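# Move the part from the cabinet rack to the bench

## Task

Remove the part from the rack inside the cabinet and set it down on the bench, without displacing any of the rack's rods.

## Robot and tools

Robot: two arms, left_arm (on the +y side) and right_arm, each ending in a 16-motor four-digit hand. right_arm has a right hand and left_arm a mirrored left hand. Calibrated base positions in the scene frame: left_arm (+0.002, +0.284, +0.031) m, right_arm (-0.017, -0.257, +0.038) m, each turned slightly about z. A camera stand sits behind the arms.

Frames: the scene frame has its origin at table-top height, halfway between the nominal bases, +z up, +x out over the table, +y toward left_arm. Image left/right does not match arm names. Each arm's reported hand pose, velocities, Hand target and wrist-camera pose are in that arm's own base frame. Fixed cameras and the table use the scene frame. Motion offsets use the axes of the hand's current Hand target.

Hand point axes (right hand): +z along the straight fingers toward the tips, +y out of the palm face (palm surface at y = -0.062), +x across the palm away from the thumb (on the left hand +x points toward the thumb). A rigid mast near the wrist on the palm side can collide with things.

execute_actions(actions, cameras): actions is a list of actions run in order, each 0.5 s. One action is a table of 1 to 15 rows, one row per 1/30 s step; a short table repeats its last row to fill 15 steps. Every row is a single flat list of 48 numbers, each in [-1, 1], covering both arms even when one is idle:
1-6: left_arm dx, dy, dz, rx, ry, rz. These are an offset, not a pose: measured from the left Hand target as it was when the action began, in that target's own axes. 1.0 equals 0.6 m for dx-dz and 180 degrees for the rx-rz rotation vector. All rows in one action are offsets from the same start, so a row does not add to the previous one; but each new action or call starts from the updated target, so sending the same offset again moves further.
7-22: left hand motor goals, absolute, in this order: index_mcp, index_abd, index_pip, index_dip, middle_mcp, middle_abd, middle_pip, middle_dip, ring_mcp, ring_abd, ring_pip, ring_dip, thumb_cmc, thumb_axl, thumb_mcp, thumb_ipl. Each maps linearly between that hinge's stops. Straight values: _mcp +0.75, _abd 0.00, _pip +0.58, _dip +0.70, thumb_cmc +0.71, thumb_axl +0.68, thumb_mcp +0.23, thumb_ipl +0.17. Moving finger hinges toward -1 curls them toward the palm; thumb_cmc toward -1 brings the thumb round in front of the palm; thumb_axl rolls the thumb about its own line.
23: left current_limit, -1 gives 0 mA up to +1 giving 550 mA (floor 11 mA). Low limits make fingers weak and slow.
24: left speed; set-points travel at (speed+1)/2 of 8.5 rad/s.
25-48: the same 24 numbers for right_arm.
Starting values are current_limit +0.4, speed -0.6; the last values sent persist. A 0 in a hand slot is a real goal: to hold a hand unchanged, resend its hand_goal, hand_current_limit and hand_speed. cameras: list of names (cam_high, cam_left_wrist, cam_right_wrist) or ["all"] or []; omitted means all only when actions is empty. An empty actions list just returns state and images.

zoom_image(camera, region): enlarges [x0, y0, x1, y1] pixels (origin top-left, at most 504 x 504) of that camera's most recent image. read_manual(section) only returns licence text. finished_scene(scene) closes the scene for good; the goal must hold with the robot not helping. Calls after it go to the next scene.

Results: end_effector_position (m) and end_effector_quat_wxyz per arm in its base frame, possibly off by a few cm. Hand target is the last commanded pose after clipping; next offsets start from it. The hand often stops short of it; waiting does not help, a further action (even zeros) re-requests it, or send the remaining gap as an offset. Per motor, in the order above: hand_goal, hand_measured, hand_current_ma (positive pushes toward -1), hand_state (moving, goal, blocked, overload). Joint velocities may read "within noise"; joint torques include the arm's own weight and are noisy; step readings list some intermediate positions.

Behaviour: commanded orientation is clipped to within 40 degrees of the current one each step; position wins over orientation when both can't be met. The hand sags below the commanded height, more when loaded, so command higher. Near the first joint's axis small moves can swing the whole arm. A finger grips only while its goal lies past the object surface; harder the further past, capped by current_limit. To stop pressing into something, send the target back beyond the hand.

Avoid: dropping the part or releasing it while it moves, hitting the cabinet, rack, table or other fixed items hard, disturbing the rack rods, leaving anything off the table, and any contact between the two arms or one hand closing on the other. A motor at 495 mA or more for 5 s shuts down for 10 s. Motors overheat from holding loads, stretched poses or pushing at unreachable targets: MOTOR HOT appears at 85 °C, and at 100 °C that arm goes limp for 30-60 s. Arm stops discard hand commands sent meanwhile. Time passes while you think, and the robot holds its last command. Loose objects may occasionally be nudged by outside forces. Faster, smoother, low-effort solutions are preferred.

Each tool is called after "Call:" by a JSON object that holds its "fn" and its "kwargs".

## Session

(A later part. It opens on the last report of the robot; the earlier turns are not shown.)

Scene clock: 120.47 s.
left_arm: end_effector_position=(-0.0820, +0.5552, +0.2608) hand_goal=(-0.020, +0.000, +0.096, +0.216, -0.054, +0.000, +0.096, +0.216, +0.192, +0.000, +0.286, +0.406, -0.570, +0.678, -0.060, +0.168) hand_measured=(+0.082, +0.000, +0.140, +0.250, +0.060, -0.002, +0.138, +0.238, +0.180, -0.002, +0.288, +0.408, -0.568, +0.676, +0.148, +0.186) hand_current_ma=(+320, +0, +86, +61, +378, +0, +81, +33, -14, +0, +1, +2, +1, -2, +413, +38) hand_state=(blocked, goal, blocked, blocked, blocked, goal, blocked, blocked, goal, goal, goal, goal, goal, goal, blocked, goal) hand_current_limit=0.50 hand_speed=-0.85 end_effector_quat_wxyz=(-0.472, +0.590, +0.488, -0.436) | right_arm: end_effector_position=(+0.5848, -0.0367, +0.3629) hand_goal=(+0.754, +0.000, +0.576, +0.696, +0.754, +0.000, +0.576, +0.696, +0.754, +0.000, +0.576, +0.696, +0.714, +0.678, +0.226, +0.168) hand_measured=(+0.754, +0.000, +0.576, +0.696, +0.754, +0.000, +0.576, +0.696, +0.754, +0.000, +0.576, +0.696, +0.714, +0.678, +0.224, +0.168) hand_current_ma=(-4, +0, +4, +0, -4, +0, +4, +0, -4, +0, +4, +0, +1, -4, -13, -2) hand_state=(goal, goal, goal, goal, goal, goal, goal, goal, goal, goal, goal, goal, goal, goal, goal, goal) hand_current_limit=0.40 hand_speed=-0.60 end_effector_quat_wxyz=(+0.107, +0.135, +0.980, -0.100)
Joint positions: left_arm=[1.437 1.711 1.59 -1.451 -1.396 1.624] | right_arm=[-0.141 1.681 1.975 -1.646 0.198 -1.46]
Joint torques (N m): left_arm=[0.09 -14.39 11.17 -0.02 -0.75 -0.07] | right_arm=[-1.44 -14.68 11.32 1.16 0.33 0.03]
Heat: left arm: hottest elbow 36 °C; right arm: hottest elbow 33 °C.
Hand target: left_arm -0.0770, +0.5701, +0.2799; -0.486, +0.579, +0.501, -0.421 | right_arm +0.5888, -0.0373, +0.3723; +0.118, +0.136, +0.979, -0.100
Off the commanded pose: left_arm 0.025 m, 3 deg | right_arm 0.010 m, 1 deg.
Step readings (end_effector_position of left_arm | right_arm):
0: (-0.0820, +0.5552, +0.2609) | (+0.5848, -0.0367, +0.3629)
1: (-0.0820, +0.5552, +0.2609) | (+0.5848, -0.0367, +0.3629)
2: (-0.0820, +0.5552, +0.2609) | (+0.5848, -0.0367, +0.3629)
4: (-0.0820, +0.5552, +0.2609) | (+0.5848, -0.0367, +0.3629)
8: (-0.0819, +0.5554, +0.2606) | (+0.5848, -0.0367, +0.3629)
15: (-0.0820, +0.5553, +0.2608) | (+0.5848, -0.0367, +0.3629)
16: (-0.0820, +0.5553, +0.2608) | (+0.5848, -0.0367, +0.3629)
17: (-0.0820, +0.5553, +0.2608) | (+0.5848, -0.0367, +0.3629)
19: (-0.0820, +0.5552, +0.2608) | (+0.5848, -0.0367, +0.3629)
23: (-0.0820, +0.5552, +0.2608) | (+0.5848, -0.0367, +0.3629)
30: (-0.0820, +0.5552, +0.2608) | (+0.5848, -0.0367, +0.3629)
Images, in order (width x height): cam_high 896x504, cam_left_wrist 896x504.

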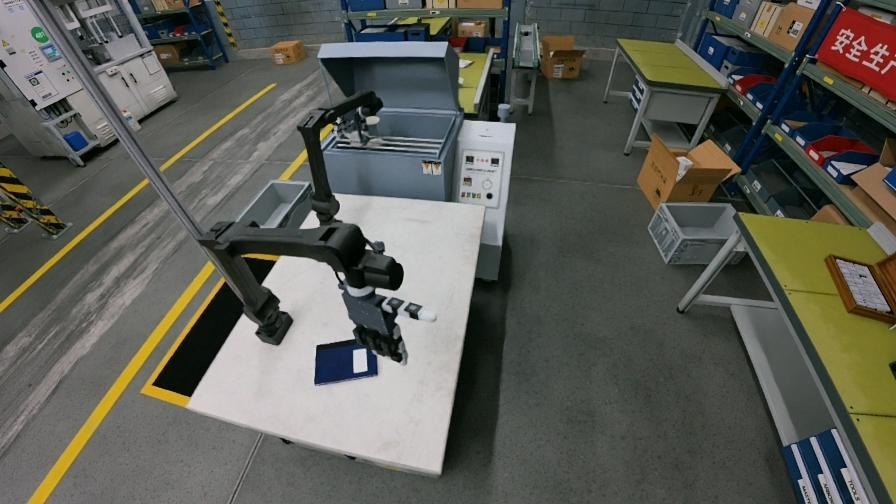

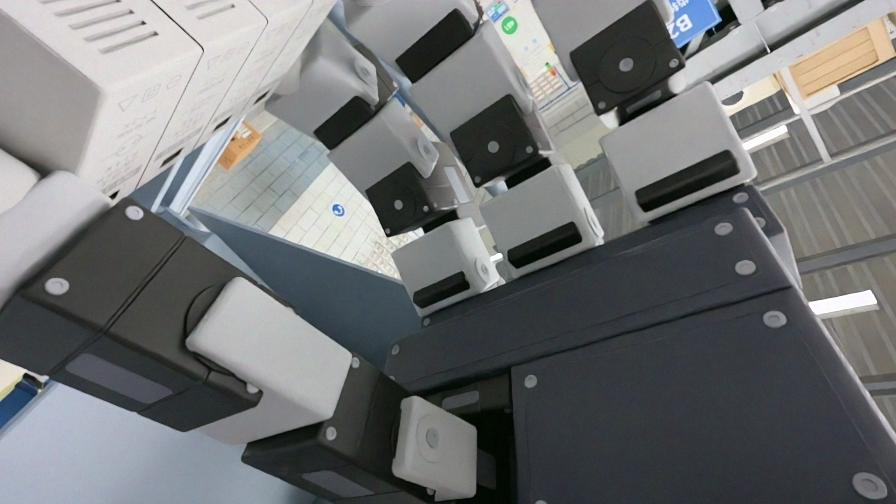

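Call:
{"fn": "execute_actions", "kwargs": {"actions": [[[0,0,0,0,0,0,-0.02,0,0.095,0.215,-0.055,0,0.095,0.215,0.192,0,0.285,0.406,-0.571,0.677,-0.09,0.168,0.7,-0.85,0,0,0,0,0,0,0.754,0,0.576,0.696,0.754,0,0.576,0.696,0.754,0,0.576,0.696,0.714,0.678,0.226,0.168,0.4,-0.6]],[[0,-0.0247,-0.0043,0,0,0,-0.02,0,0.095,0.215,-0.055,0,0.095,0.215,0.192,0,0.285,0.406,-0.571,0.677,-0.09,0.168,0.7,-0.85,0,0,0,0,0,0,0.754,0,0.576,0.696,0.754,0,0.576,0.696,0.754,0,0.576,0.696,0.714,0.678,0.226,0.168,0.4,-0.6],[0,-0.0493,-0.0087,0,0,0,-0.02,0,0.095,0.215,-0.055,0,0.095,0.215,0.192,0,0.285,0.406,-0.571,0.677,-0.09,0.168,0.7,-0.85,0,0,0,0,0,0,0.754,0,0.576,0.696,0.754,0,0.576,0.696,0.754,0,0.576,0.696,0.714,0.678,0.226,0.168,0.4,-0.6]]], "cameras": ["cam_high","cam_left_wrist"]}}

Call:
{"fn": "zoom_image", "kwargs": {"camera": "cam_high", "region": [320, 90, 420, 170]}}

Scene clock: 123.20 s.
left_arm: end_effector_position=(-0.0811, +0.5530, +0.2647) hand_goal=(-0.020, +0.000, +0.096, +0.216, -0.054, +0.000, +0.096, +0.216, +0.192, +0.000, +0.286, +0.406, -0.570, +0.678, -0.090, +0.168) hand_measured=(+0.080, +0.000, +0.140, +0.250, +0.044, -0.002, +0.142, +0.238, +0.180, -0.002, +0.288, +0.408, -0.554, +0.676, +0.148, +0.190) hand_current_ma=(+312, +0, +86, +61, +306, -1, +91, +34, -14, +0, +1, +2, +20, -2, +467, +53) hand_state=(blocked, goal, blocked, blocked, blocked, goal, blocked, blocked, goal, goal, goal, goal, goal, goal, blocked, blocked) hand_current_limit=0.70 hand_speed=-0.85 end_effector_quat_wxyz=(-0.458, +0.602, +0.479, -0.446) | right_arm: end_effector_position=(+0.5848, -0.0367, +0.3629) hand_goal=(+0.754, +0.000, +0.576, +0.696, +0.754, +0.000, +0.576, +0.696, +0.754, +0.000, +0.576, +0.696, +0.714, +0.678, +0.226, +0.168) hand_measured=(+0.754, +0.000, +0.576, +0.696, +0.754, +0.000, +0.576, +0.696, +0.754, +0.000, +0.576, +0.696, +0.714, +0.678, +0.224, +0.168) hand_current_ma=(-4, +0, +4, +0, -4, +0, +4, +0, -4, +0, +4, +0, +1, -4, -13, -2) hand_state=(goal, goal, goal, goal, goal, goal, goal, goal, goal, goal, goal, goal, goal, goal, goal, goal) hand_current_limit=0.40 hand_speed=-0.60 end_effector_quat_wxyz=(+0.107, +0.135, +0.980, -0.100)
Joint positions: left_arm=[1.437 1.725 1.624 -1.511 -1.386 1.628] | right_arm=[-0.141 1.681 1.975 -1.646 0.198 -1.46]
Joint torques (N m): left_arm=[-0.5 -17.67 13.12 -0.2 -1.09 0] | right_arm=[-1.55 -14.62 11.33 1.13 0.32 0.04]
Heat: left arm: hottest elbow 36 °C; right arm: hottest elbow 33 °C.
Hand target: left_arm -0.0770, +0.5700, +0.3098; -0.486, +0.579, +0.501, -0.421 | right_arm +0.5888, -0.0373, +0.3723; +0.118, +0.136, +0.979, -0.100
Off the commanded pose: left_arm 0.049 m, 6 deg | right_arm 0.010 m, 1 deg.
Step readings (end_effector_position of left_arm | right_arm):
0: (-0.0820, +0.5552, +0.2608) | (+0.5848, -0.0367, +0.3629)
1: (-0.0820, +0.5552, +0.2608) | (+0.5848, -0.0367, +0.3629)
2: (-0.0820, +0.5552, +0.2608) | (+0.5848, -0.0367, +0.3629)
4: (-0.0820, +0.5552, +0.2608) | (+0.5848, -0.0367, +0.3629)
8: (-0.0820, +0.5552, +0.2608) | (+0.5848, -0.0367, +0.3629)
15: (-0.0820, +0.5552, +0.2608) | (+0.5848, -0.0367, +0.3629)
16: (-0.0820, +0.5552, +0.2608) | (+0.5848, -0.0367, +0.3629)
17: (-0.0820, +0.5552, +0.2613) | (+0.5848, -0.0367, +0.3629)
19: (-0.0817, +0.5548, +0.2617) | (+0.5848, -0.0367, +0.3629)
23: (-0.0811, +0.5546, +0.2625) | (+0.5848, -0.0367, +0.3629)
30: (-0.0810, +0.5537, +0.2647) | (+0.5848, -0.0367, +0.3629)
Images, in order (width x height): cam_high 896x504, cam_left_wrist 896x504.

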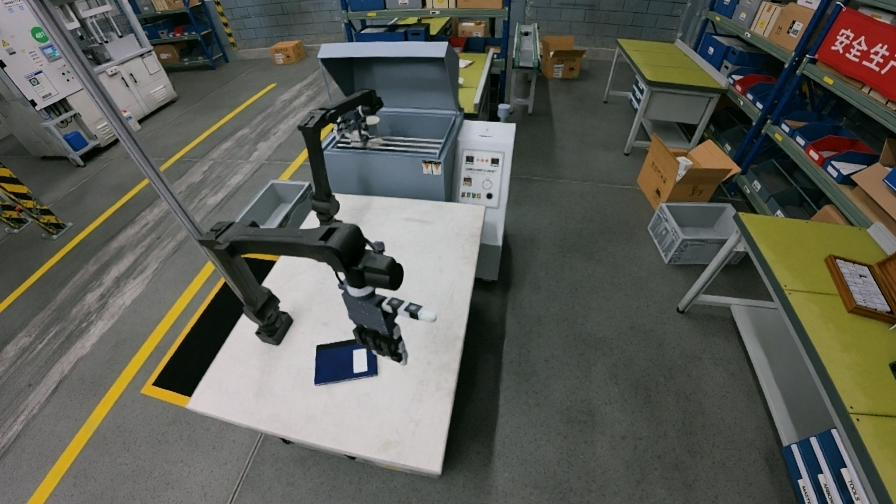

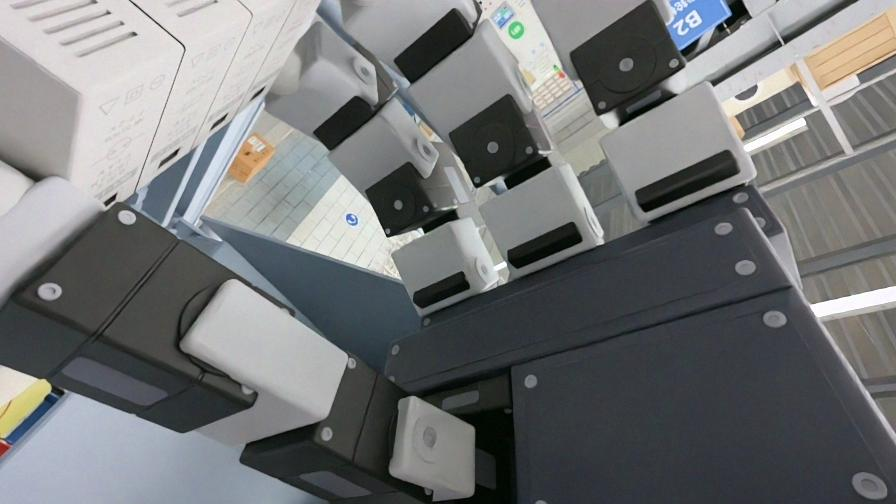

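Scaled by 5.040 from the camera's 896x504 image, which has a finer 1280x720 frame.

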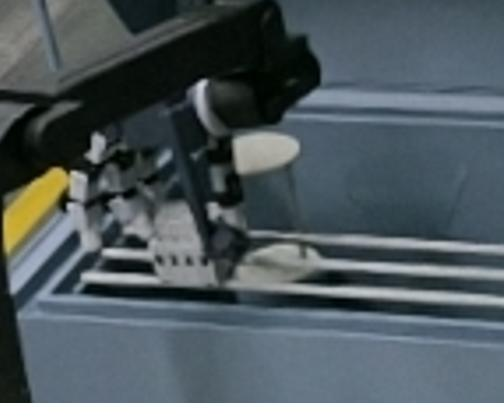

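Call:
{"fn": "execute_actions", "kwargs": {"actions": [[[0,-0.0329,-0.0058,0,0,0,-0.02,0,0.095,0.215,-0.055,0,0.095,0.215,0.192,0,0.285,0.406,-0.571,0.677,-0.09,0.168,0.7,-0.85,0,0,0,0,0,0,0.754,0,0.576,0.696,0.754,0,0.576,0.696,0.754,0,0.576,0.696,0.714,0.678,0.226,0.168,0.4,-0.6],[0,-0.0657,-0.0116,0,0,0,-0.02,0,0.095,0.215,-0.055,0,0.095,0.215,0.192,0,0.285,0.406,-0.571,0.677,-0.09,0.168,0.7,-0.85,0,0,0,0,0,0,0.754,0,0.576,0.696,0.754,0,0.576,0.696,0.754,0,0.576,0.696,0.714,0.678,0.226,0.168,0.4,-0.6]]], "cameras": ["cam_high","cam_left_wrist"]}}

Call:
{"fn": "zoom_image", "kwargs": {"camera": "cam_high", "region": [320, 90, 420, 170]}}

Scene clock: 125.00 s.
left_arm: end_effector_position=(-0.0803, +0.5565, +0.3034) hand_goal=(-0.020, +0.000, +0.096, +0.216, -0.054, +0.000, +0.096, +0.216, +0.192, +0.000, +0.286, +0.406, -0.570, +0.678, -0.090, +0.168) hand_measured=(+0.080, +0.000, +0.140, +0.250, +0.044, -0.002, +0.142, +0.238, +0.180, -0.002, +0.288, +0.408, -0.554, +0.676, +0.148, +0.190) hand_current_ma=(+312, +0, +86, +61, +304, -1, +91, +34, -14, +0, +1, +2, +21, -2, +467, +53) hand_state=(blocked, goal, blocked, blocked, blocked, goal, blocked, blocked, goal, goal, goal, goal, goal, goal, blocked, blocked) hand_current_limit=0.70 hand_speed=-0.85 end_effector_quat_wxyz=(-0.457, +0.603, +0.479, -0.445) | right_arm: end_effector_position=(+0.5848, -0.0367, +0.3629) hand_goal=(+0.754, +0.000, +0.576, +0.696, +0.754, +0.000, +0.576, +0.696, +0.754, +0.000, +0.576, +0.696, +0.714, +0.678, +0.226, +0.168) hand_measured=(+0.754, +0.000, +0.576, +0.696, +0.754, +0.000, +0.576, +0.696, +0.754, +0.000, +0.576, +0.696, +0.714, +0.678, +0.224, +0.168) hand_current_ma=(-4, +0, +4, +0, -4, +0, +4, +0, -4, +0, +4, +0, +1, -4, -13, -2) hand_state=(goal, goal, goal, goal, goal, goal, goal, goal, goal, goal, goal, goal, goal, goal, goal, goal) hand_current_limit=0.40 hand_speed=-0.60 end_effector_quat_wxyz=(+0.107, +0.135, +0.980, -0.100)
Joint positions: left_arm=[1.437 1.727 1.73 -1.603 -1.384 1.642] | right_arm=[-0.141 1.681 1.975 -1.646 0.198 -1.46]
Joint torques (N m): left_arm=[0.21 -16.26 13.03 0.03 -1.17 -0.03] | right_arm=[-1.32 -14.56 11.33 1.13 0.32 0.04]
Heat: left arm: hottest elbow 36 °C; right arm: hottest elbow 33 °C.
Hand target: left_arm -0.0770, +0.5700, +0.3500; -0.486, +0.579, +0.501, -0.421 | right_arm +0.5888, -0.0373, +0.3723; +0.118, +0.136, +0.979, -0.100
Off the commanded pose: left_arm 0.048 m, 6 deg | right_arm 0.010 m, 1 deg.
Step readings (end_effector_position of left_arm | right_arm):
0: (-0.0811, +0.5530, +0.2645) | (+0.5848, -0.0367, +0.3629)
1: (-0.0811, +0.5530, +0.2647) | (+0.5848, -0.0367, +0.3629)
2: (-0.0811, +0.5530, +0.2655) | (+0.5848, -0.0367, +0.3629)
4: (-0.0808, +0.5529, +0.2690) | (+0.5848, -0.0367, +0.3629)
8: (-0.0804, +0.5560, +0.2847) | (+0.5848, -0.0367, +0.3629)
15: (-0.0800, +0.5588, +0.3017) | (+0.5848, -0.0367, +0.3629)
Images, in order (width x height): cam_high 896x504, cam_left_wrist 896x504.

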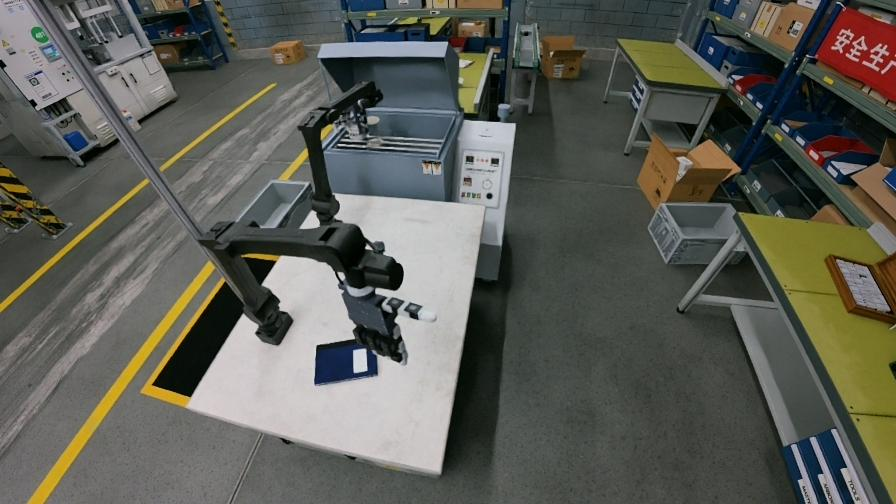

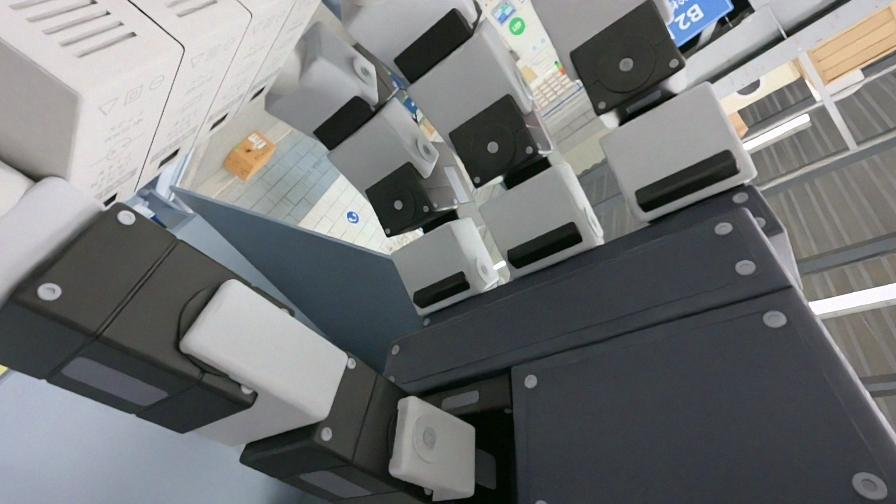

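Scaled by 5.040 from the camera's 896x504 image, which has a finer 1280x720 frame.

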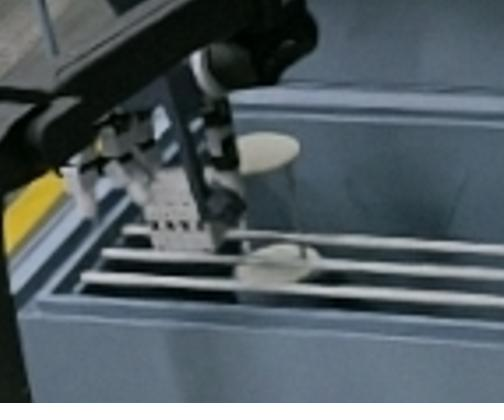

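Call:
{"fn": "execute_actions", "kwargs": {"actions": [[[0,-0.041,-0.0072,0,0,-0.015,-0.02,0,0.095,0.215,-0.055,0,0.095,0.215,0.192,0,0.285,0.406,-0.571,0.677,-0.09,0.168,0.7,-0.85,0,0,0,0,0,0,0.754,0,0.576,0.696,0.754,0,0.576,0.696,0.754,0,0.576,0.696,0.714,0.678,0.226,0.168,0.4,-0.6],[0,-0.082,-0.0145,0,0,-0.031,-0.02,0,0.095,0.215,-0.055,0,0.095,0.215,0.192,0,0.285,0.406,-0.571,0.677,-0.09,0.168,0.7,-0.85,0,0,0,0,0,0,0.754,0,0.576,0.696,0.754,0,0.576,0.696,0.754,0,0.576,0.696,0.714,0.678,0.226,0.168,0.4,-0.6]],[[0.0041,-0.0408,-0.0072,0,0,0,-0.02,0,0.095,0.215,-0.055,0,0.095,0.215,0.192,0,0.285,0.406,-0.571,0.677,-0.09,0.168,0.7,-0.85,0,0,0,0,0,0,0.754,0,0.576,0.696,0.754,0,0.576,0.696,0.754,0,0.576,0.696,0.714,0.678,0.226,0.168,0.4,-0.6],[0.0081,-0.0816,-0.0145,0,0,0,-0.02,0,0.095,0.215,-0.055,0,0.095,0.215,0.192,0,0.285,0.406,-0.571,0.677,-0.09,0.168,0.7,-0.85,0,0,0,0,0,0,0.754,0,0.576,0.696,0.754,0,0.576,0.696,0.754,0,0.576,0.696,0.714,0.678,0.226,0.168,0.4,-0.6]]], "cameras": ["cam_high","cam_left_wrist"]}}

Call:
{"fn": "zoom_image", "kwargs": {"camera": "cam_high", "region": [310, 60, 510, 220]}}

Scene clock: 131.03 s.
left_arm: end_effector_position=(-0.0784, +0.5686, +0.3970) hand_goal=(-0.020, +0.000, +0.096, +0.216, -0.054, +0.000, +0.096, +0.216, +0.192, +0.000, +0.286, +0.406, -0.570, +0.678, -0.090, +0.168) hand_measured=(+0.080, +0.000, +0.140, +0.250, +0.042, -0.006, +0.142, +0.238, +0.180, -0.002, +0.288, +0.408, -0.552, +0.676, +0.148, +0.192) hand_current_ma=(+312, +0, +88, +61, +293, -4, +91, +34, -14, +0, +1, +2, +24, -2, +467, +58) hand_state=(blocked, goal, blocked, blocked, blocked, goal, blocked, blocked, goal, goal, goal, goal, goal, goal, blocked, blocked) hand_current_limit=0.70 hand_speed=-0.85 end_effector_quat_wxyz=(-0.485, +0.585, +0.501, -0.414) | right_arm: end_effector_position=(+0.5848, -0.0367, +0.3629) hand_goal=(+0.754, +0.000, +0.576, +0.696, +0.754, +0.000, +0.576, +0.696, +0.754, +0.000, +0.576, +0.696, +0.714, +0.678, +0.226, +0.168) hand_measured=(+0.754, +0.000, +0.576, +0.696, +0.754, +0.000, +0.576, +0.696, +0.754, +0.000, +0.576, +0.696, +0.714, +0.678, +0.224, +0.168) hand_current_ma=(-4, +0, +4, +0, -4, +0, +4, +0, -4, +0, +4, +0, +1, -4, -13, -2) hand_state=(goal, goal, goal, goal, goal, goal, goal, goal, goal, goal, goal, goal, goal, goal, goal, goal) hand_current_limit=0.40 hand_speed=-0.60 end_effector_quat_wxyz=(+0.107, +0.135, +0.980, -0.100)
Joint positions: left_arm=[1.437 1.725 1.968 -1.695 -1.382 1.691] | right_arm=[-0.141 1.681 1.975 -1.646 0.198 -1.46]
Joint torques (N m): left_arm=[-0.32 -17.61 13.27 0.17 -1.2 0.03] | right_arm=[-1.49 -14.62 11.33 1.16 0.32 0.03]
Heat: left arm: hottest elbow 37 °C; right arm: hottest elbow 33 °C.
Hand target: left_arm -0.0769, +0.5701, +0.4498; -0.506, +0.554, +0.529, -0.397 | right_arm +0.5888, -0.0373, +0.3723; +0.118, +0.136, +0.979, -0.100
Off the commanded pose: left_arm 0.053 m, 6 deg | right_arm 0.010 m, 1 deg.
joint sent to its limit (left arm) — joint 4 (wrist pitch), lower limit. The joint targets are off in position, not in orientation.
Step readings (end_effector_position of left_arm | right_arm):
0: (-0.0803, +0.5565, +0.3032) | (+0.5848, -0.0367, +0.3629)
1: (-0.0803, +0.5565, +0.3034) | (+0.5848, -0.0367, +0.3629)
2: (-0.0803, +0.5564, +0.3042) | (+0.5848, -0.0367, +0.3629)
4: (-0.0802, +0.5558, +0.3080) | (+0.5848, -0.0367, +0.3629)
8: (-0.0799, +0.5583, +0.3246) | (+0.5848, -0.0367, +0.3629)
15: (-0.0795, +0.5620, +0.3436) | (+0.5848, -0.0367, +0.3629)
16: (-0.0795, +0.5621, +0.3444) | (+0.5848, -0.0367, +0.3629)
17: (-0.0795, +0.5622, +0.3454) | (+0.5848, -0.0367, +0.3629)
19: (-0.0793, +0.5628, +0.3507) | (+0.5848, -0.0367, +0.3629)
23: (-0.0786, +0.5671, +0.3722) | (+0.5848, -0.0367, +0.3629)
30: (-0.0782, +0.5700, +0.3960) | (+0.5848, -0.0367, +0.3629)
Images, in order (width x height): cam_high 896x504, cam_left_wrist 896x504.

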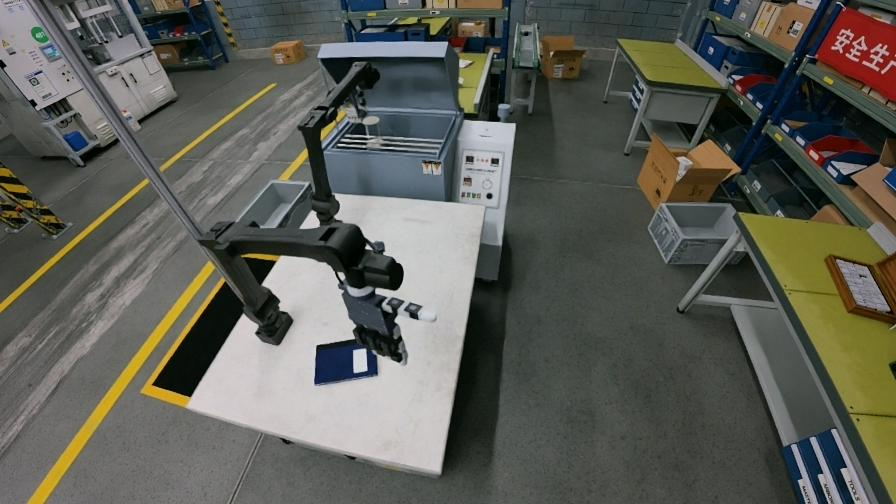

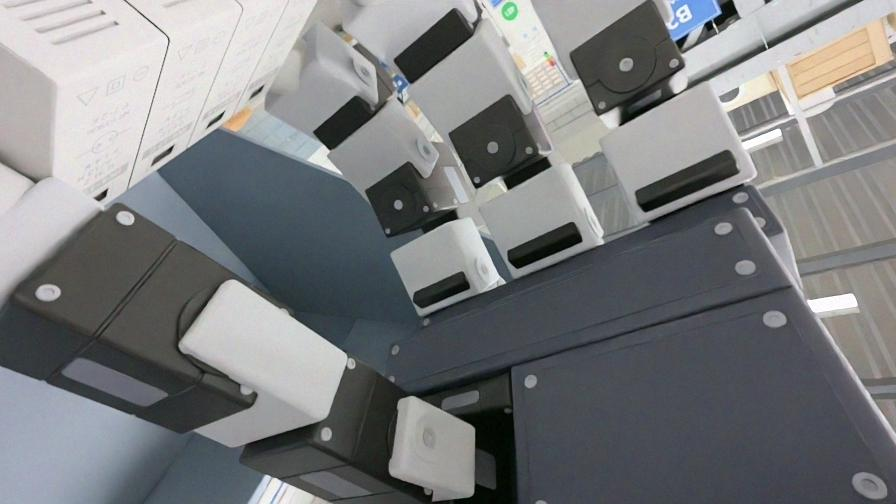

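Scaled by 2.520 from the camera's 896x504 image, which has a finer 1280x720 frame.

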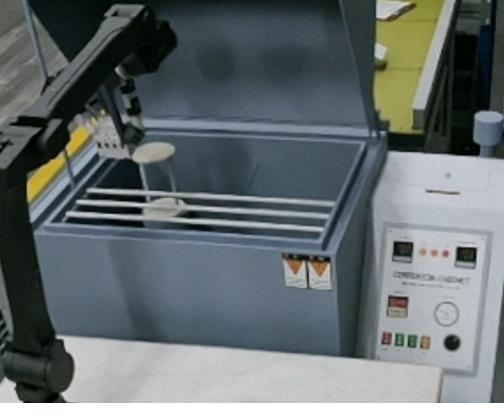

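Call:
{"fn": "execute_actions", "kwargs": {"actions": [[[-0.0078,0.0208,-0.1222,-0.004,0.0409,0.0072,-0.02,0,0.095,0.215,-0.055,0,0.095,0.215,0.192,0,0.285,0.406,-0.571,0.677,-0.09,0.168,0.7,-0.85,0,0,0,0,0,0,0.754,0,0.576,0.696,0.754,0,0.576,0.696,0.754,0,0.576,0.696,0.714,0.678,0.226,0.168,0.4,-0.6],[-0.0157,0.0417,-0.2445,-0.008,0.0817,0.0144,-0.02,0,0.095,0.215,-0.055,0,0.095,0.215,0.192,0,0.285,0.406,-0.571,0.677,-0.09,0.168,0.7,-0.85,0,0,0,0,0,0,0.754,0,0.576,0.696,0.754,0,0.576,0.696,0.754,0,0.576,0.696,0.714,0.678,0.226,0.168,0.4,-0.6]],[[-0.0074,0.0198,-0.1161,-0.004,0.0409,0.0072,-0.02,0,0.095,0.215,-0.055,0,0.095,0.215,0.192,0,0.285,0.406,-0.571,0.677,-0.09,0.168,0.7,-0.85,0,0,0,0,0,0,0.754,0,0.576,0.696,0.754,0,0.576,0.696,0.754,0,0.576,0.696,0.714,0.678,0.226,0.168,0.4,-0.6],[-0.0149,0.0396,-0.2323,-0.008,0.0817,0.0144,-0.02,0,0.095,0.215,-0.055,0,0.095,0.215,0.192,0,0.285,0.406,-0.571,0.677,-0.09,0.168,0.7,-0.85,0,0,0,0,0,0,0.754,0,0.576,0.696,0.754,0,0.576,0.696,0.754,0,0.576,0.696,0.714,0.678,0.226,0.168,0.4,-0.6]]], "cameras": ["cam_high","cam_left_wrist"]}}

Scene clock: 134.77 s.
left_arm: end_effector_position=(+0.2045, +0.4871, +0.4158) hand_goal=(-0.020, +0.000, +0.096, +0.216, -0.054, +0.000, +0.096, +0.216, +0.192, +0.000, +0.286, +0.406, -0.570, +0.678, -0.090, +0.168) hand_measured=(+0.068, -0.002, +0.144, +0.250, +0.028, -0.010, +0.142, +0.238, +0.184, -0.002, +0.288, +0.408, -0.544, +0.678, +0.148, +0.200) hand_current_ma=(+259, -1, +97, +61, +236, -9, +97, +34, -8, +0, +0, +2, +43, +0, +467, +82) hand_state=(blocked, goal, blocked, blocked, blocked, goal, blocked, blocked, goal, goal, goal, goal, blocked, goal, blocked, blocked) hand_current_limit=0.70 hand_speed=-0.85 end_effector_quat_wxyz=(-0.583, +0.698, +0.326, -0.258) | right_arm: end_effector_position=(+0.5848, -0.0367, +0.3629) hand_goal=(+0.754, +0.000, +0.576, +0.696, +0.754, +0.000, +0.576, +0.696, +0.754, +0.000, +0.576, +0.696, +0.714, +0.678, +0.226, +0.168) hand_measured=(+0.754, +0.000, +0.576, +0.696, +0.754, +0.000, +0.576, +0.696, +0.754, +0.000, +0.576, +0.696, +0.714, +0.678, +0.224, +0.168) hand_current_ma=(-4, +0, +4, +0, -4, +0, +4, +0, -4, +0, +4, +0, +1, -4, -13, -2) hand_state=(goal, goal, goal, goal, goal, goal, goal, goal, goal, goal, goal, goal, goal, goal, goal, goal) hand_current_limit=0.40 hand_speed=-0.60 end_effector_quat_wxyz=(+0.107, +0.135, +0.980, -0.100)
Joint positions: left_arm=[0.878 1.593 1.849 -1.697 -1.382 1.683] | right_arm=[-0.141 1.681 1.975 -1.646 0.198 -1.46]
Joint torques (N m): left_arm=[0.15 -17.14 8.57 0.49 -1.26 -0.2] | right_arm=[-1.44 -14.68 11.3 1.13 0.32 0.03]
Heat: left arm: hottest elbow 37 °C; right arm: hottest elbow 33 °C.
Hand target: left_arm +0.1970, +0.4800, +0.4499; -0.591, +0.672, +0.368, -0.252 | right_arm +0.5888, -0.0373, +0.3723; +0.118, +0.136, +0.979, -0.100
Off the commanded pose: left_arm 0.036 m, 6 deg | right_arm 0.010 m, 1 deg.
joint sent to its limit (left arm) — joint 4 (wrist pitch), lower limit. The joint targets are off in orientation, not in position.
Step readings (end_effector_position of left_arm | right_arm):
0: (-0.0784, +0.5686, +0.3970) | (+0.5848, -0.0367, +0.3629)
1: (-0.0781, +0.5686, +0.3970) | (+0.5848, -0.0367, +0.3629)
2: (-0.0747, +0.5691, +0.3970) | (+0.5848, -0.0367, +0.3629)
4: (-0.0618, +0.5694, +0.3983) | (+0.5848, -0.0367, +0.3629)
8: (+0.0086, +0.5637, +0.4014) | (+0.5848, -0.0367, +0.3629)
15: (+0.0998, +0.5481, +0.4112) | (+0.5848, -0.0367, +0.3629)
16: (+0.0998, +0.5477, +0.4117) | (+0.5848, -0.0367, +0.3629)
17: (+0.0994, +0.5471, +0.4119) | (+0.5848, -0.0367, +0.3629)
19: (+0.1019, +0.5410, +0.4105) | (+0.5848, -0.0367, +0.3629)
23: (+0.1468, +0.5158, +0.4081) | (+0.5848, -0.0367, +0.3629)
30: (+0.2207, +0.4813, +0.4150) | (+0.5848, -0.0367, +0.3629)
Images, in order (width x height): cam_high 896x504, cam_left_wrist 896x504.

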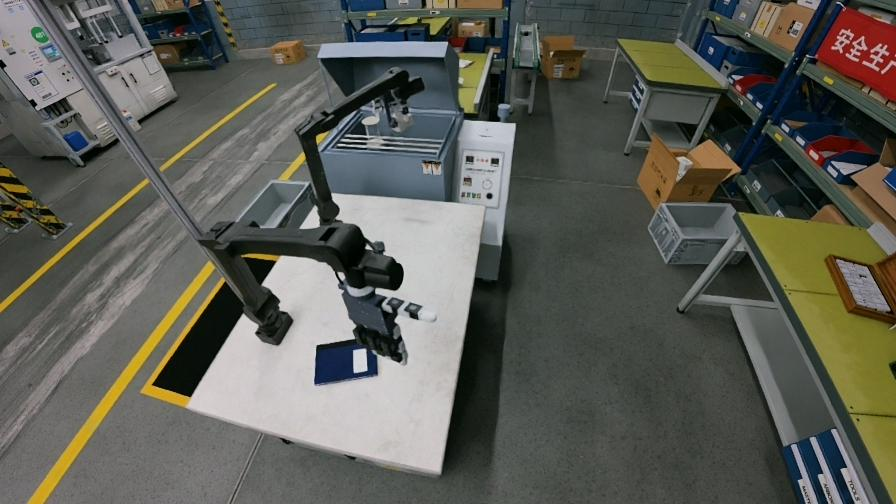

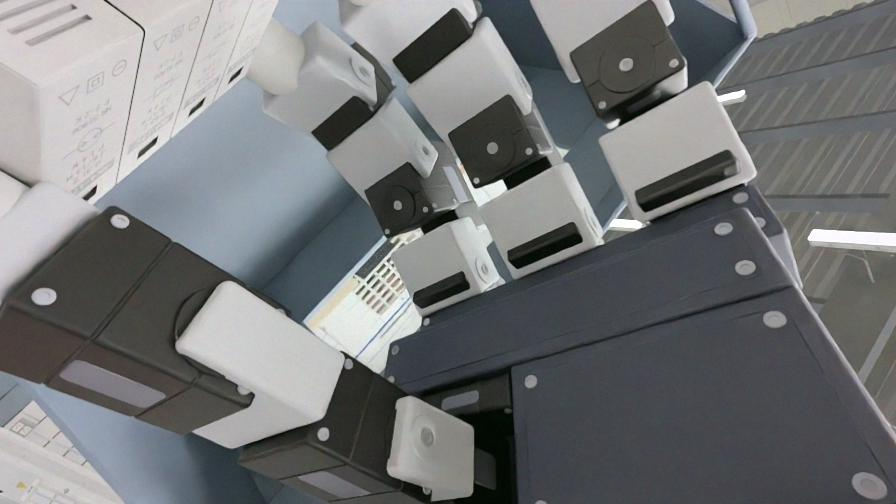

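Call:
{"fn": "execute_actions", "kwargs": {"actions": [[[-0.0013,0.013,-0.0744,-0.0027,0.0273,0.0048,-0.02,0,0.095,0.215,-0.055,0,0.095,0.215,0.192,0,0.285,0.406,-0.571,0.677,-0.09,0.168,0.75,-0.85,0,0,0,0,0,0,0.754,0,0.576,0.696,0.754,0,0.576,0.696,0.754,0,0.576,0.696,0.714,0.678,0.226,0.168,0.4,-0.6],[-0.0026,0.026,-0.1488,-0.0053,0.0545,0.0096,-0.02,0,0.095,0.215,-0.055,0,0.095,0.215,0.192,0,0.285,0.406,-0.571,0.677,-0.09,0.168,0.75,-0.85,0,0,0,0,0,0,0.754,0,0.576,0.696,0.754,0,0.576,0.696,0.754,0,0.576,0.696,0.714,0.678,0.226,0.168,0.4,-0.6]],[[-0.0025,0.0251,-0.1439,-0.0053,0.0545,0.0096,-0.02,0,0.095,0.215,-0.055,0,0.095,0.215,0.192,0,0.285,0.406,-0.571,0.677,-0.09,0.168,0.75,-0.85,0,0,0,0,0,0,0.754,0,0.576,0.696,0.754,0,0.576,0.696,0.754,0,0.576,0.696,0.714,0.678,0.226,0.168,0.4,-0.6]],[[-0.0024,0.0243,-0.1391,-0.0053,0.0545,0.0096,-0.02,0,0.095,0.215,-0.055,0,0.095,0.215,0.192,0,0.285,0.406,-0.571,0.677,-0.09,0.168,0.75,-0.85,0,0,0,0,0,0,0.754,0,0.576,0.696,0.754,0,0.576,0.696,0.754,0,0.576,0.696,0.714,0.678,0.226,0.168,0.4,-0.6]]], "cameras": ["cam_high","cam_left_wrist"]}}

Scene clock: 142.23 s.
left_arm: end_effector_position=(+0.3818, +0.2863, +0.4205) hand_goal=(-0.020, +0.000, +0.096, +0.216, -0.054, +0.000, +0.096, +0.216, +0.192, +0.000, +0.286, +0.406, -0.570, +0.678, -0.090, +0.168) hand_measured=(+0.068, -0.002, +0.144, +0.250, +0.028, -0.010, +0.142, +0.238, +0.184, -0.002, +0.288, +0.408, -0.544, +0.678, +0.148, +0.200) hand_current_ma=(+259, -1, +97, +61, +236, -9, +97, +34, -8, +0, +0, +2, +43, +0, +481, +82) hand_state=(blocked, goal, blocked, blocked, blocked, goal, blocked, blocked, goal, goal, goal, goal, blocked, goal, blocked, blocked) hand_current_limit=0.75 hand_speed=-0.85 end_effector_quat_wxyz=(-0.631, +0.761, +0.124, -0.083) | right_arm: end_effector_position=(+0.5848, -0.0367, +0.3629) hand_goal=(+0.754, +0.000, +0.576, +0.696, +0.754, +0.000, +0.576, +0.696, +0.754, +0.000, +0.576, +0.696, +0.714, +0.678, +0.226, +0.168) hand_measured=(+0.754, +0.000, +0.576, +0.696, +0.754, +0.000, +0.576, +0.696, +0.754, +0.000, +0.576, +0.696, +0.714, +0.678, +0.224, +0.168) hand_current_ma=(-4, +0, +4, +0, -4, +0, +4, +0, -4, +0, +4, +0, +1, -4, -13, -2) hand_state=(goal, goal, goal, goal, goal, goal, goal, goal, goal, goal, goal, goal, goal, goal, goal, goal) hand_current_limit=0.40 hand_speed=-0.60 end_effector_quat_wxyz=(+0.107, +0.135, +0.980, -0.100)
Joint positions: left_arm=[0.316 1.45 1.701 -1.697 -1.378 1.668] | right_arm=[-0.141 1.681 1.975 -1.646 0.198 -1.46]
Joint torques (N m): left_arm=[0.38 -15.09 8.73 0.43 -1.28 -0.19] | right_arm=[-1.49 -14.68 11.33 1.13 0.33 0.03]
Heat: left arm: hottest elbow 36 °C; right arm: hottest elbow 33 °C.
Hand target: left_arm +0.3710, +0.2864, +0.4501; -0.637, +0.744, +0.181, -0.090 | right_arm +0.5888, -0.0373, +0.3723; +0.118, +0.136, +0.979, -0.100
Off the commanded pose: left_arm 0.031 m, 7 deg | right_arm 0.010 m, 1 deg.
joint sent to its limit (left arm) — joint 4 (wrist pitch), lower limit. The joint targets are off in orientation, not in position.
Step readings (end_effector_position of left_arm | right_arm):
0: (+0.2045, +0.4871, +0.4158) | (+0.5848, -0.0367, +0.3629)
1: (+0.2045, +0.4871, +0.4158) | (+0.5848, -0.0367, +0.3629)
2: (+0.2061, +0.4860, +0.4154) | (+0.5848, -0.0367, +0.3629)
4: (+0.2116, +0.4799, +0.4139) | (+0.5848, -0.0367, +0.3629)
8: (+0.2475, +0.4525, +0.4116) | (+0.5848, -0.0367, +0.3629)
15: (+0.2865, +0.4240, +0.4165) | (+0.5848, -0.0367, +0.3629)
16: (+0.2857, +0.4241, +0.4171) | (+0.5848, -0.0367, +0.3629)
17: (+0.2861, +0.4227, +0.4173) | (+0.5848, -0.0367, +0.3629)
19: (+0.2882, +0.4159, +0.4160) | (+0.5848, -0.0367, +0.3629)
23: (+0.3150, +0.3851, +0.4153) | (+0.5848, -0.0367, +0.3629)
30: (+0.3420, +0.3569, +0.4190) | (+0.5848, -0.0367, +0.3629)
31: (+0.3413, +0.3573, +0.4194) | (+0.5848, -0.0367, +0.3629)
32: (+0.3419, +0.3557, +0.4191) | (+0.5848, -0.0367, +0.3629)
34: (+0.3438, +0.3480, +0.4175) | (+0.5848, -0.0367, +0.3629)
38: (+0.3658, +0.3126, +0.4161) | (+0.5848, -0.0367, +0.3629)
45: (+0.3850, +0.2829, +0.4203) | (+0.5848, -0.0367, +0.3629)
Images, in order (width x height): cam_high 896x504, cam_left_wrist 896x504.

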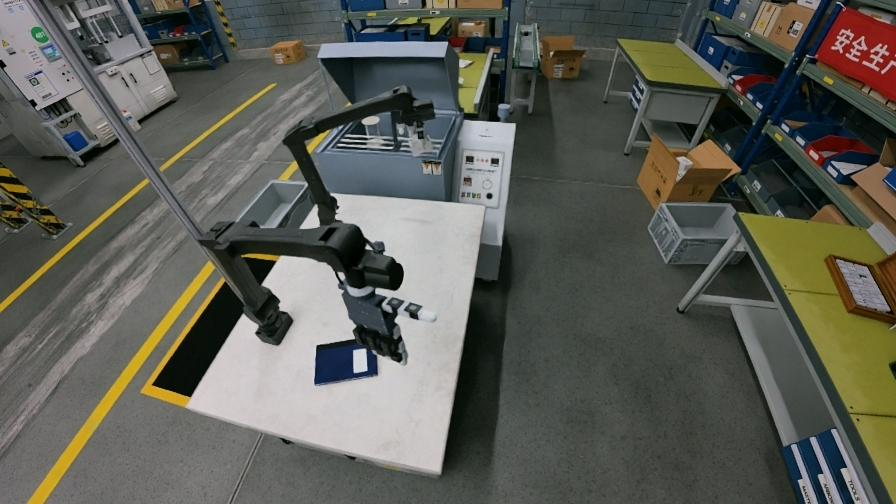

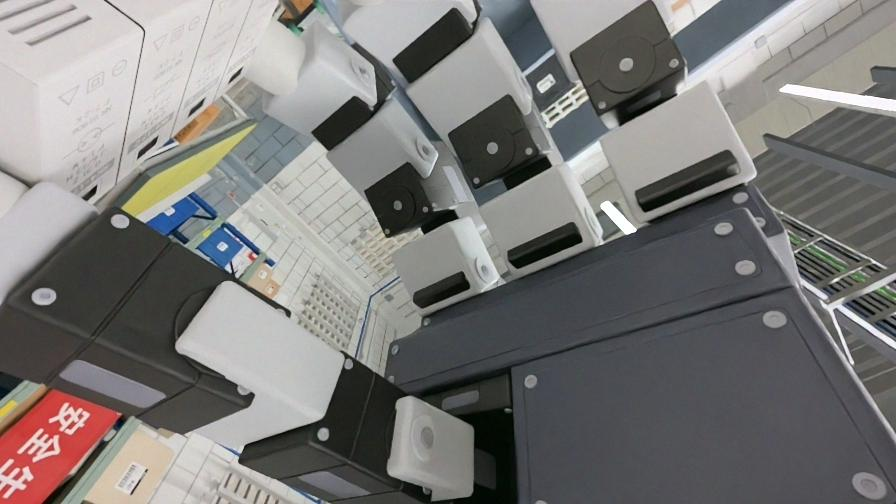

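Call:
{"fn": "execute_actions", "kwargs": {"actions": [[[-0.0023,0.0235,-0.1345,-0.0053,0.0545,0.0096,-0.02,0,0.095,0.215,-0.055,0,0.095,0.215,0.192,0,0.285,0.406,-0.571,0.677,-0.09,0.168,0.75,-0.85,0,0,0,0,0,0,0.754,0,0.576,0.696,0.754,0,0.576,0.696,0.754,0,0.576,0.696,0.714,0.678,0.226,0.168,0.4,-0.6]],[[-0.0118,0.1207,-0.1128,-0.0053,0.0545,0.0096,-0.02,0,0.095,0.215,-0.055,0,0.095,0.215,0.192,0,0.285,0.406,-0.571,0.677,-0.09,0.168,0.75,-0.85,0,0,0,0,0,0,0.754,0,0.576,0.696,0.754,0,0.576,0.696,0.754,0,0.576,0.696,0.714,0.678,0.226,0.168,0.4,-0.6]],[[-0.0118,0.12,-0.1085,-0.0053,0.0545,0.0096,-0.02,0,0.095,0.215,-0.055,0,0.095,0.215,0.192,0,0.285,0.406,-0.571,0.677,-0.09,0.168,0.75,-0.85,0,0,0,0,0,0,0.754,0,0.576,0.696,0.754,0,0.576,0.696,0.754,0,0.576,0.696,0.714,0.678,0.226,0.168,0.4,-0.6]]], "cameras": ["cam_high","cam_left_wrist"]}}

Call:
{"fn": "zoom_image", "kwargs": {"camera": "cam_high", "region": [310, 90, 510, 290]}}

Scene clock: 145.37 s.
left_arm: end_effector_position=(+0.4183, +0.0528, +0.3056) hand_goal=(-0.020, +0.000, +0.096, +0.216, -0.054, +0.000, +0.096, +0.216, +0.192, +0.000, +0.286, +0.406, -0.570, +0.678, -0.090, +0.168) hand_measured=(+0.068, -0.004, +0.144, +0.250, +0.028, -0.012, +0.142, +0.238, +0.186, -0.002, +0.288, +0.408, -0.542, +0.680, +0.148, +0.200) hand_current_ma=(+259, -2, +97, +61, +234, -10, +97, +34, -6, +0, +0, +2, +46, +1, +481, +82) hand_state=(blocked, goal, blocked, blocked, blocked, goal, blocked, blocked, goal, goal, goal, goal, blocked, goal, blocked, blocked) hand_current_limit=0.75 hand_speed=-0.85 end_effector_quat_wxyz=(-0.626, +0.774, -0.070, +0.074) | right_arm: end_effector_position=(+0.5848, -0.0367, +0.3629) hand_goal=(+0.754, +0.000, +0.576, +0.696, +0.754, +0.000, +0.576, +0.696, +0.754, +0.000, +0.576, +0.696, +0.714, +0.678, +0.226, +0.168) hand_measured=(+0.754, +0.000, +0.576, +0.696, +0.754, +0.000, +0.576, +0.696, +0.754, +0.000, +0.576, +0.696, +0.714, +0.678, +0.224, +0.168) hand_current_ma=(-4, +0, +4, +0, -4, +0, +4, +0, -4, +0, +4, +0, +1, -4, -13, -2) hand_state=(goal, goal, goal, goal, goal, goal, goal, goal, goal, goal, goal, goal, goal, goal, goal, goal) hand_current_limit=0.40 hand_speed=-0.60 end_effector_quat_wxyz=(+0.107, +0.135, +0.980, -0.100)
Joint positions: left_arm=[-0.245 1.349 1.302 -1.697 -1.36 1.366] | right_arm=[-0.141 1.681 1.975 -1.646 0.198 -1.46]
Joint torques (N m): left_arm=[0.38 -11.99 8.77 0.03 -1.23 -0.2] | right_arm=[-1.44 -14.62 11.33 1.16 0.32 0.04]
Heat: left arm: hottest elbow 37 °C; right arm: hottest elbow 33 °C.
Hand target: left_arm +0.4198, +0.0563, +0.3300; -0.639, +0.765, -0.018, +0.078 | right_arm +0.5888, -0.0373, +0.3723; +0.118, +0.136, +0.979, -0.100
Off the commanded pose: left_arm 0.025 m, 6 deg | right_arm 0.010 m, 1 deg.
joint sent to its limit (left arm) — joint 4 (wrist pitch), lower limit. The joint targets are off in orientation, not in position.
Step readings (end_effector_position of left_arm | right_arm):
0: (+0.3818, +0.2863, +0.4205) | (+0.5848, -0.0367, +0.3629)
1: (+0.3819, +0.2861, +0.4204) | (+0.5848, -0.0367, +0.3629)
2: (+0.3823, +0.2846, +0.4202) | (+0.5848, -0.0367, +0.3629)
4: (+0.3852, +0.2742, +0.4184) | (+0.5848, -0.0367, +0.3629)
8: (+0.4020, +0.2340, +0.4174) | (+0.5848, -0.0367, +0.3629)
15: (+0.4132, +0.2058, +0.4220) | (+0.5848, -0.0367, +0.3629)
16: (+0.4127, +0.2063, +0.4217) | (+0.5848, -0.0367, +0.3629)
17: (+0.4123, +0.2047, +0.4199) | (+0.5848, -0.0367, +0.3629)
19: (+0.4086, +0.1956, +0.4083) | (+0.5848, -0.0367, +0.3629)
23: (+0.4122, +0.1543, +0.3750) | (+0.5848, -0.0367, +0.3629)
30: (+0.4215, +0.1267, +0.3616) | (+0.5848, -0.0367, +0.3629)
31: (+0.4216, +0.1272, +0.3613) | (+0.5848, -0.0367, +0.3629)
32: (+0.4214, +0.1257, +0.3597) | (+0.5848, -0.0367, +0.3629)
34: (+0.4176, +0.1170, +0.3494) | (+0.5848, -0.0367, +0.3629)
38: (+0.4130, +0.0763, +0.3164) | (+0.5848, -0.0367, +0.3629)
45: (+0.4170, +0.0518, +0.3050) | (+0.5848, -0.0367, +0.3629)
Images, in order (width x height): cam_high 896x504, cam_left_wrist 896x504.

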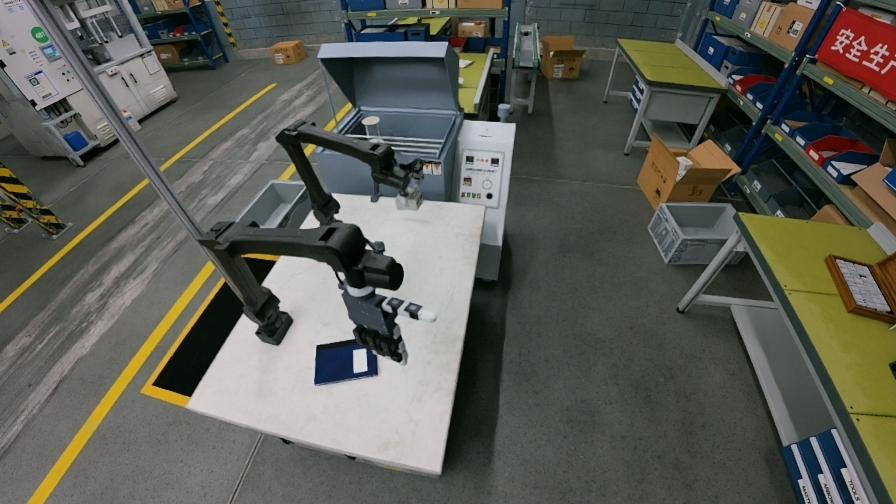

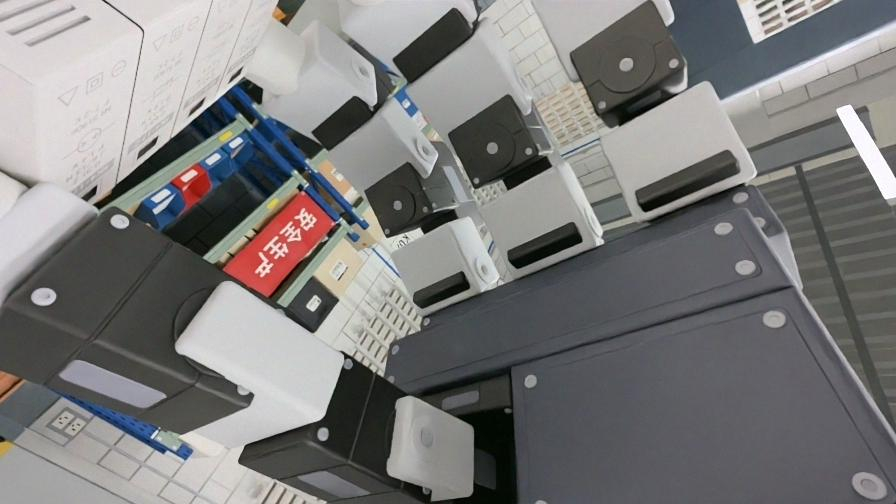

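Scaled by 2.520 from the camera's 896x504 image, which has a finer 1280x720 frame.

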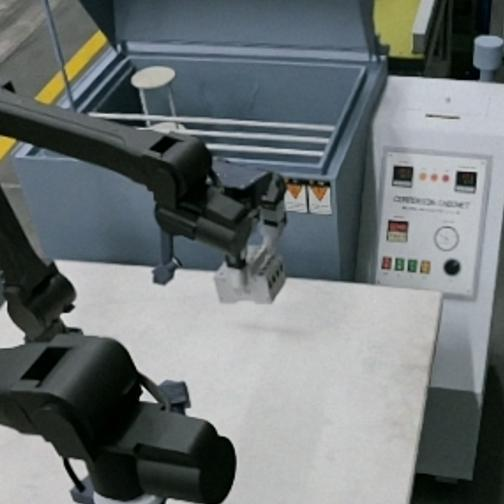

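Call:
{"fn": "execute_actions", "kwargs": {"actions": [[[-0.0104,0.1062,0.0188,0,0,0.018,-0.02,0,0.095,0.215,-0.055,0,0.095,0.215,0.192,0,0.285,0.406,-0.571,0.677,-0.09,0.168,0.75,-0.85,0,0,0,0,0,0,0.754,0,0.576,0.696,0.754,0,0.576,0.696,0.754,0,0.576,0.696,0.714,0.678,0.226,0.168,0.4,-0.6]],[[-0.0043,0.1066,0.0188,0,0,0,-0.02,0,0.095,0.215,-0.055,0,0.095,0.215,0.192,0,0.285,0.406,-0.571,0.677,-0.09,0.168,0.75,-0.85,0,0,0,0,0,0,0.754,0,0.576,0.696,0.754,0,0.576,0.696,0.754,0,0.576,0.696,0.714,0.678,0.226,0.168,0.4,-0.6]],[[-0.0043,0.1066,0.0188,0,0,0,-0.02,0,0.095,0.215,-0.055,0,0.095,0.215,0.192,0,0.285,0.406,-0.571,0.677,-0.09,0.168,0.75,-0.85,0,0,0,0,0,0,0.754,0,0.576,0.696,0.754,0,0.576,0.696,0.754,0,0.576,0.696,0.714,0.678,0.226,0.168,0.4,-0.6]]], "cameras": ["cam_high","cam_left_wrist"]}}

Call:
{"fn": "zoom_image", "kwargs": {"camera": "cam_high", "region": [350, 150, 470, 270]}}

Scene clock: 149.07 s.
left_arm: end_effector_position=(+0.4072, +0.0593, +0.1156) hand_goal=(-0.020, +0.000, +0.096, +0.216, -0.054, +0.000, +0.096, +0.216, +0.192, +0.000, +0.286, +0.406, -0.570, +0.678, -0.090, +0.168) hand_measured=(+0.068, -0.004, +0.144, +0.250, +0.028, -0.012, +0.142, +0.238, +0.186, -0.002, +0.288, +0.408, -0.542, +0.680, +0.148, +0.200) hand_current_ma=(+259, -2, +97, +61, +234, -10, +97, +34, -6, +0, +0, +2, +46, +1, +481, +82) hand_state=(blocked, goal, blocked, blocked, blocked, goal, blocked, blocked, goal, goal, goal, goal, blocked, goal, blocked, blocked) hand_current_limit=0.75 hand_speed=-0.85 end_effector_quat_wxyz=(-0.641, +0.764, -0.064, +0.028) | right_arm: end_effector_position=(+0.5848, -0.0367, +0.3629) hand_goal=(+0.754, +0.000, +0.576, +0.696, +0.754, +0.000, +0.576, +0.696, +0.754, +0.000, +0.576, +0.696, +0.714, +0.678, +0.226, +0.168) hand_measured=(+0.754, +0.000, +0.576, +0.696, +0.754, +0.000, +0.576, +0.696, +0.754, +0.000, +0.576, +0.696, +0.714, +0.678, +0.224, +0.168) hand_current_ma=(-4, +0, +4, +0, -4, +0, +4, +0, -4, +0, +4, +0, +1, -4, -13, -2) hand_state=(goal, goal, goal, goal, goal, goal, goal, goal, goal, goal, goal, goal, goal, goal, goal, goal) hand_current_limit=0.40 hand_speed=-0.60 end_effector_quat_wxyz=(+0.107, +0.135, +0.980, -0.100)
Joint positions: left_arm=[-0.245 1.609 1.015 -1.56 -1.358 1.018] | right_arm=[-0.141 1.681 1.975 -1.646 0.198 -1.46]
Joint torques (N m): left_arm=[-0.44 -13.68 6.68 -0.36 -1.01 -0.15] | right_arm=[-1.44 -14.8 11.37 1.13 0.32 0.02]
Heat: left arm: hottest elbow 36 °C; right arm: hottest elbow 33 °C.
Hand target: left_arm +0.4201, +0.0565, +0.1350; -0.641, +0.765, -0.039, +0.060 | right_arm +0.5888, -0.0373, +0.3723; +0.118, +0.136, +0.979, -0.100
Off the commanded pose: left_arm 0.023 m, 5 deg | right_arm 0.010 m, 1 deg.
Step readings (end_effector_position of left_arm | right_arm):
0: (+0.4183, +0.0528, +0.3056) | (+0.5848, -0.0367, +0.3629)
1: (+0.4183, +0.0528, +0.3053) | (+0.5848, -0.0367, +0.3629)
2: (+0.4181, +0.0531, +0.3040) | (+0.5848, -0.0367, +0.3629)
4: (+0.4160, +0.0543, +0.2958) | (+0.5848, -0.0367, +0.3629)
8: (+0.4106, +0.0557, +0.2644) | (+0.5848, -0.0367, +0.3629)
15: (+0.4137, +0.0549, +0.2405) | (+0.5848, -0.0367, +0.3629)
16: (+0.4141, +0.0548, +0.2407) | (+0.5848, -0.0367, +0.3629)
17: (+0.4144, +0.0549, +0.2396) | (+0.5848, -0.0367, +0.3629)
19: (+0.4140, +0.0555, +0.2311) | (+0.5848, -0.0367, +0.3629)
23: (+0.4075, +0.0574, +0.2015) | (+0.5848, -0.0367, +0.3629)
30: (+0.4101, +0.0573, +0.1780) | (+0.5848, -0.0367, +0.3629)
31: (+0.4107, +0.0573, +0.1782) | (+0.5848, -0.0367, +0.3629)
32: (+0.4110, +0.0573, +0.1775) | (+0.5848, -0.0367, +0.3629)
34: (+0.4122, +0.0575, +0.1702) | (+0.5848, -0.0367, +0.3629)
38: (+0.4087, +0.0587, +0.1401) | (+0.5848, -0.0367, +0.3629)
45: (+0.4059, +0.0594, +0.1152) | (+0.5848, -0.0367, +0.3629)
Images, in order (width x height): cam_high 896x504, cam_left_wrist 896x504.

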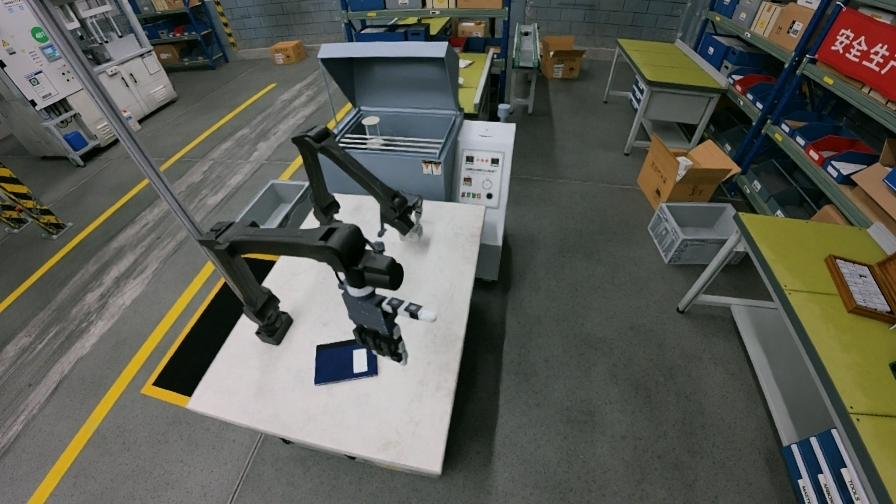

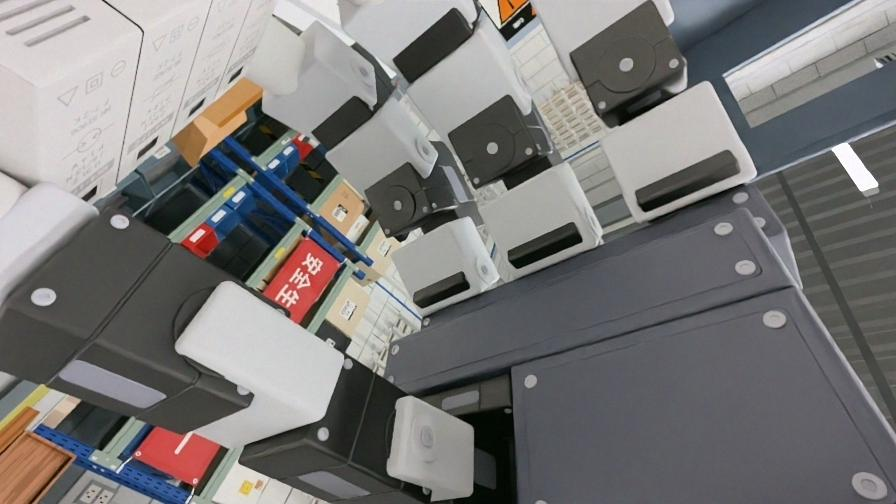

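Scaled by 4.200 from the camera's 896x504 image, which has a finer 1280x720 frame.

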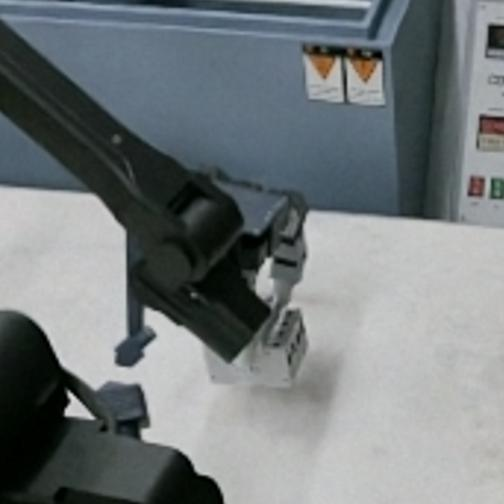

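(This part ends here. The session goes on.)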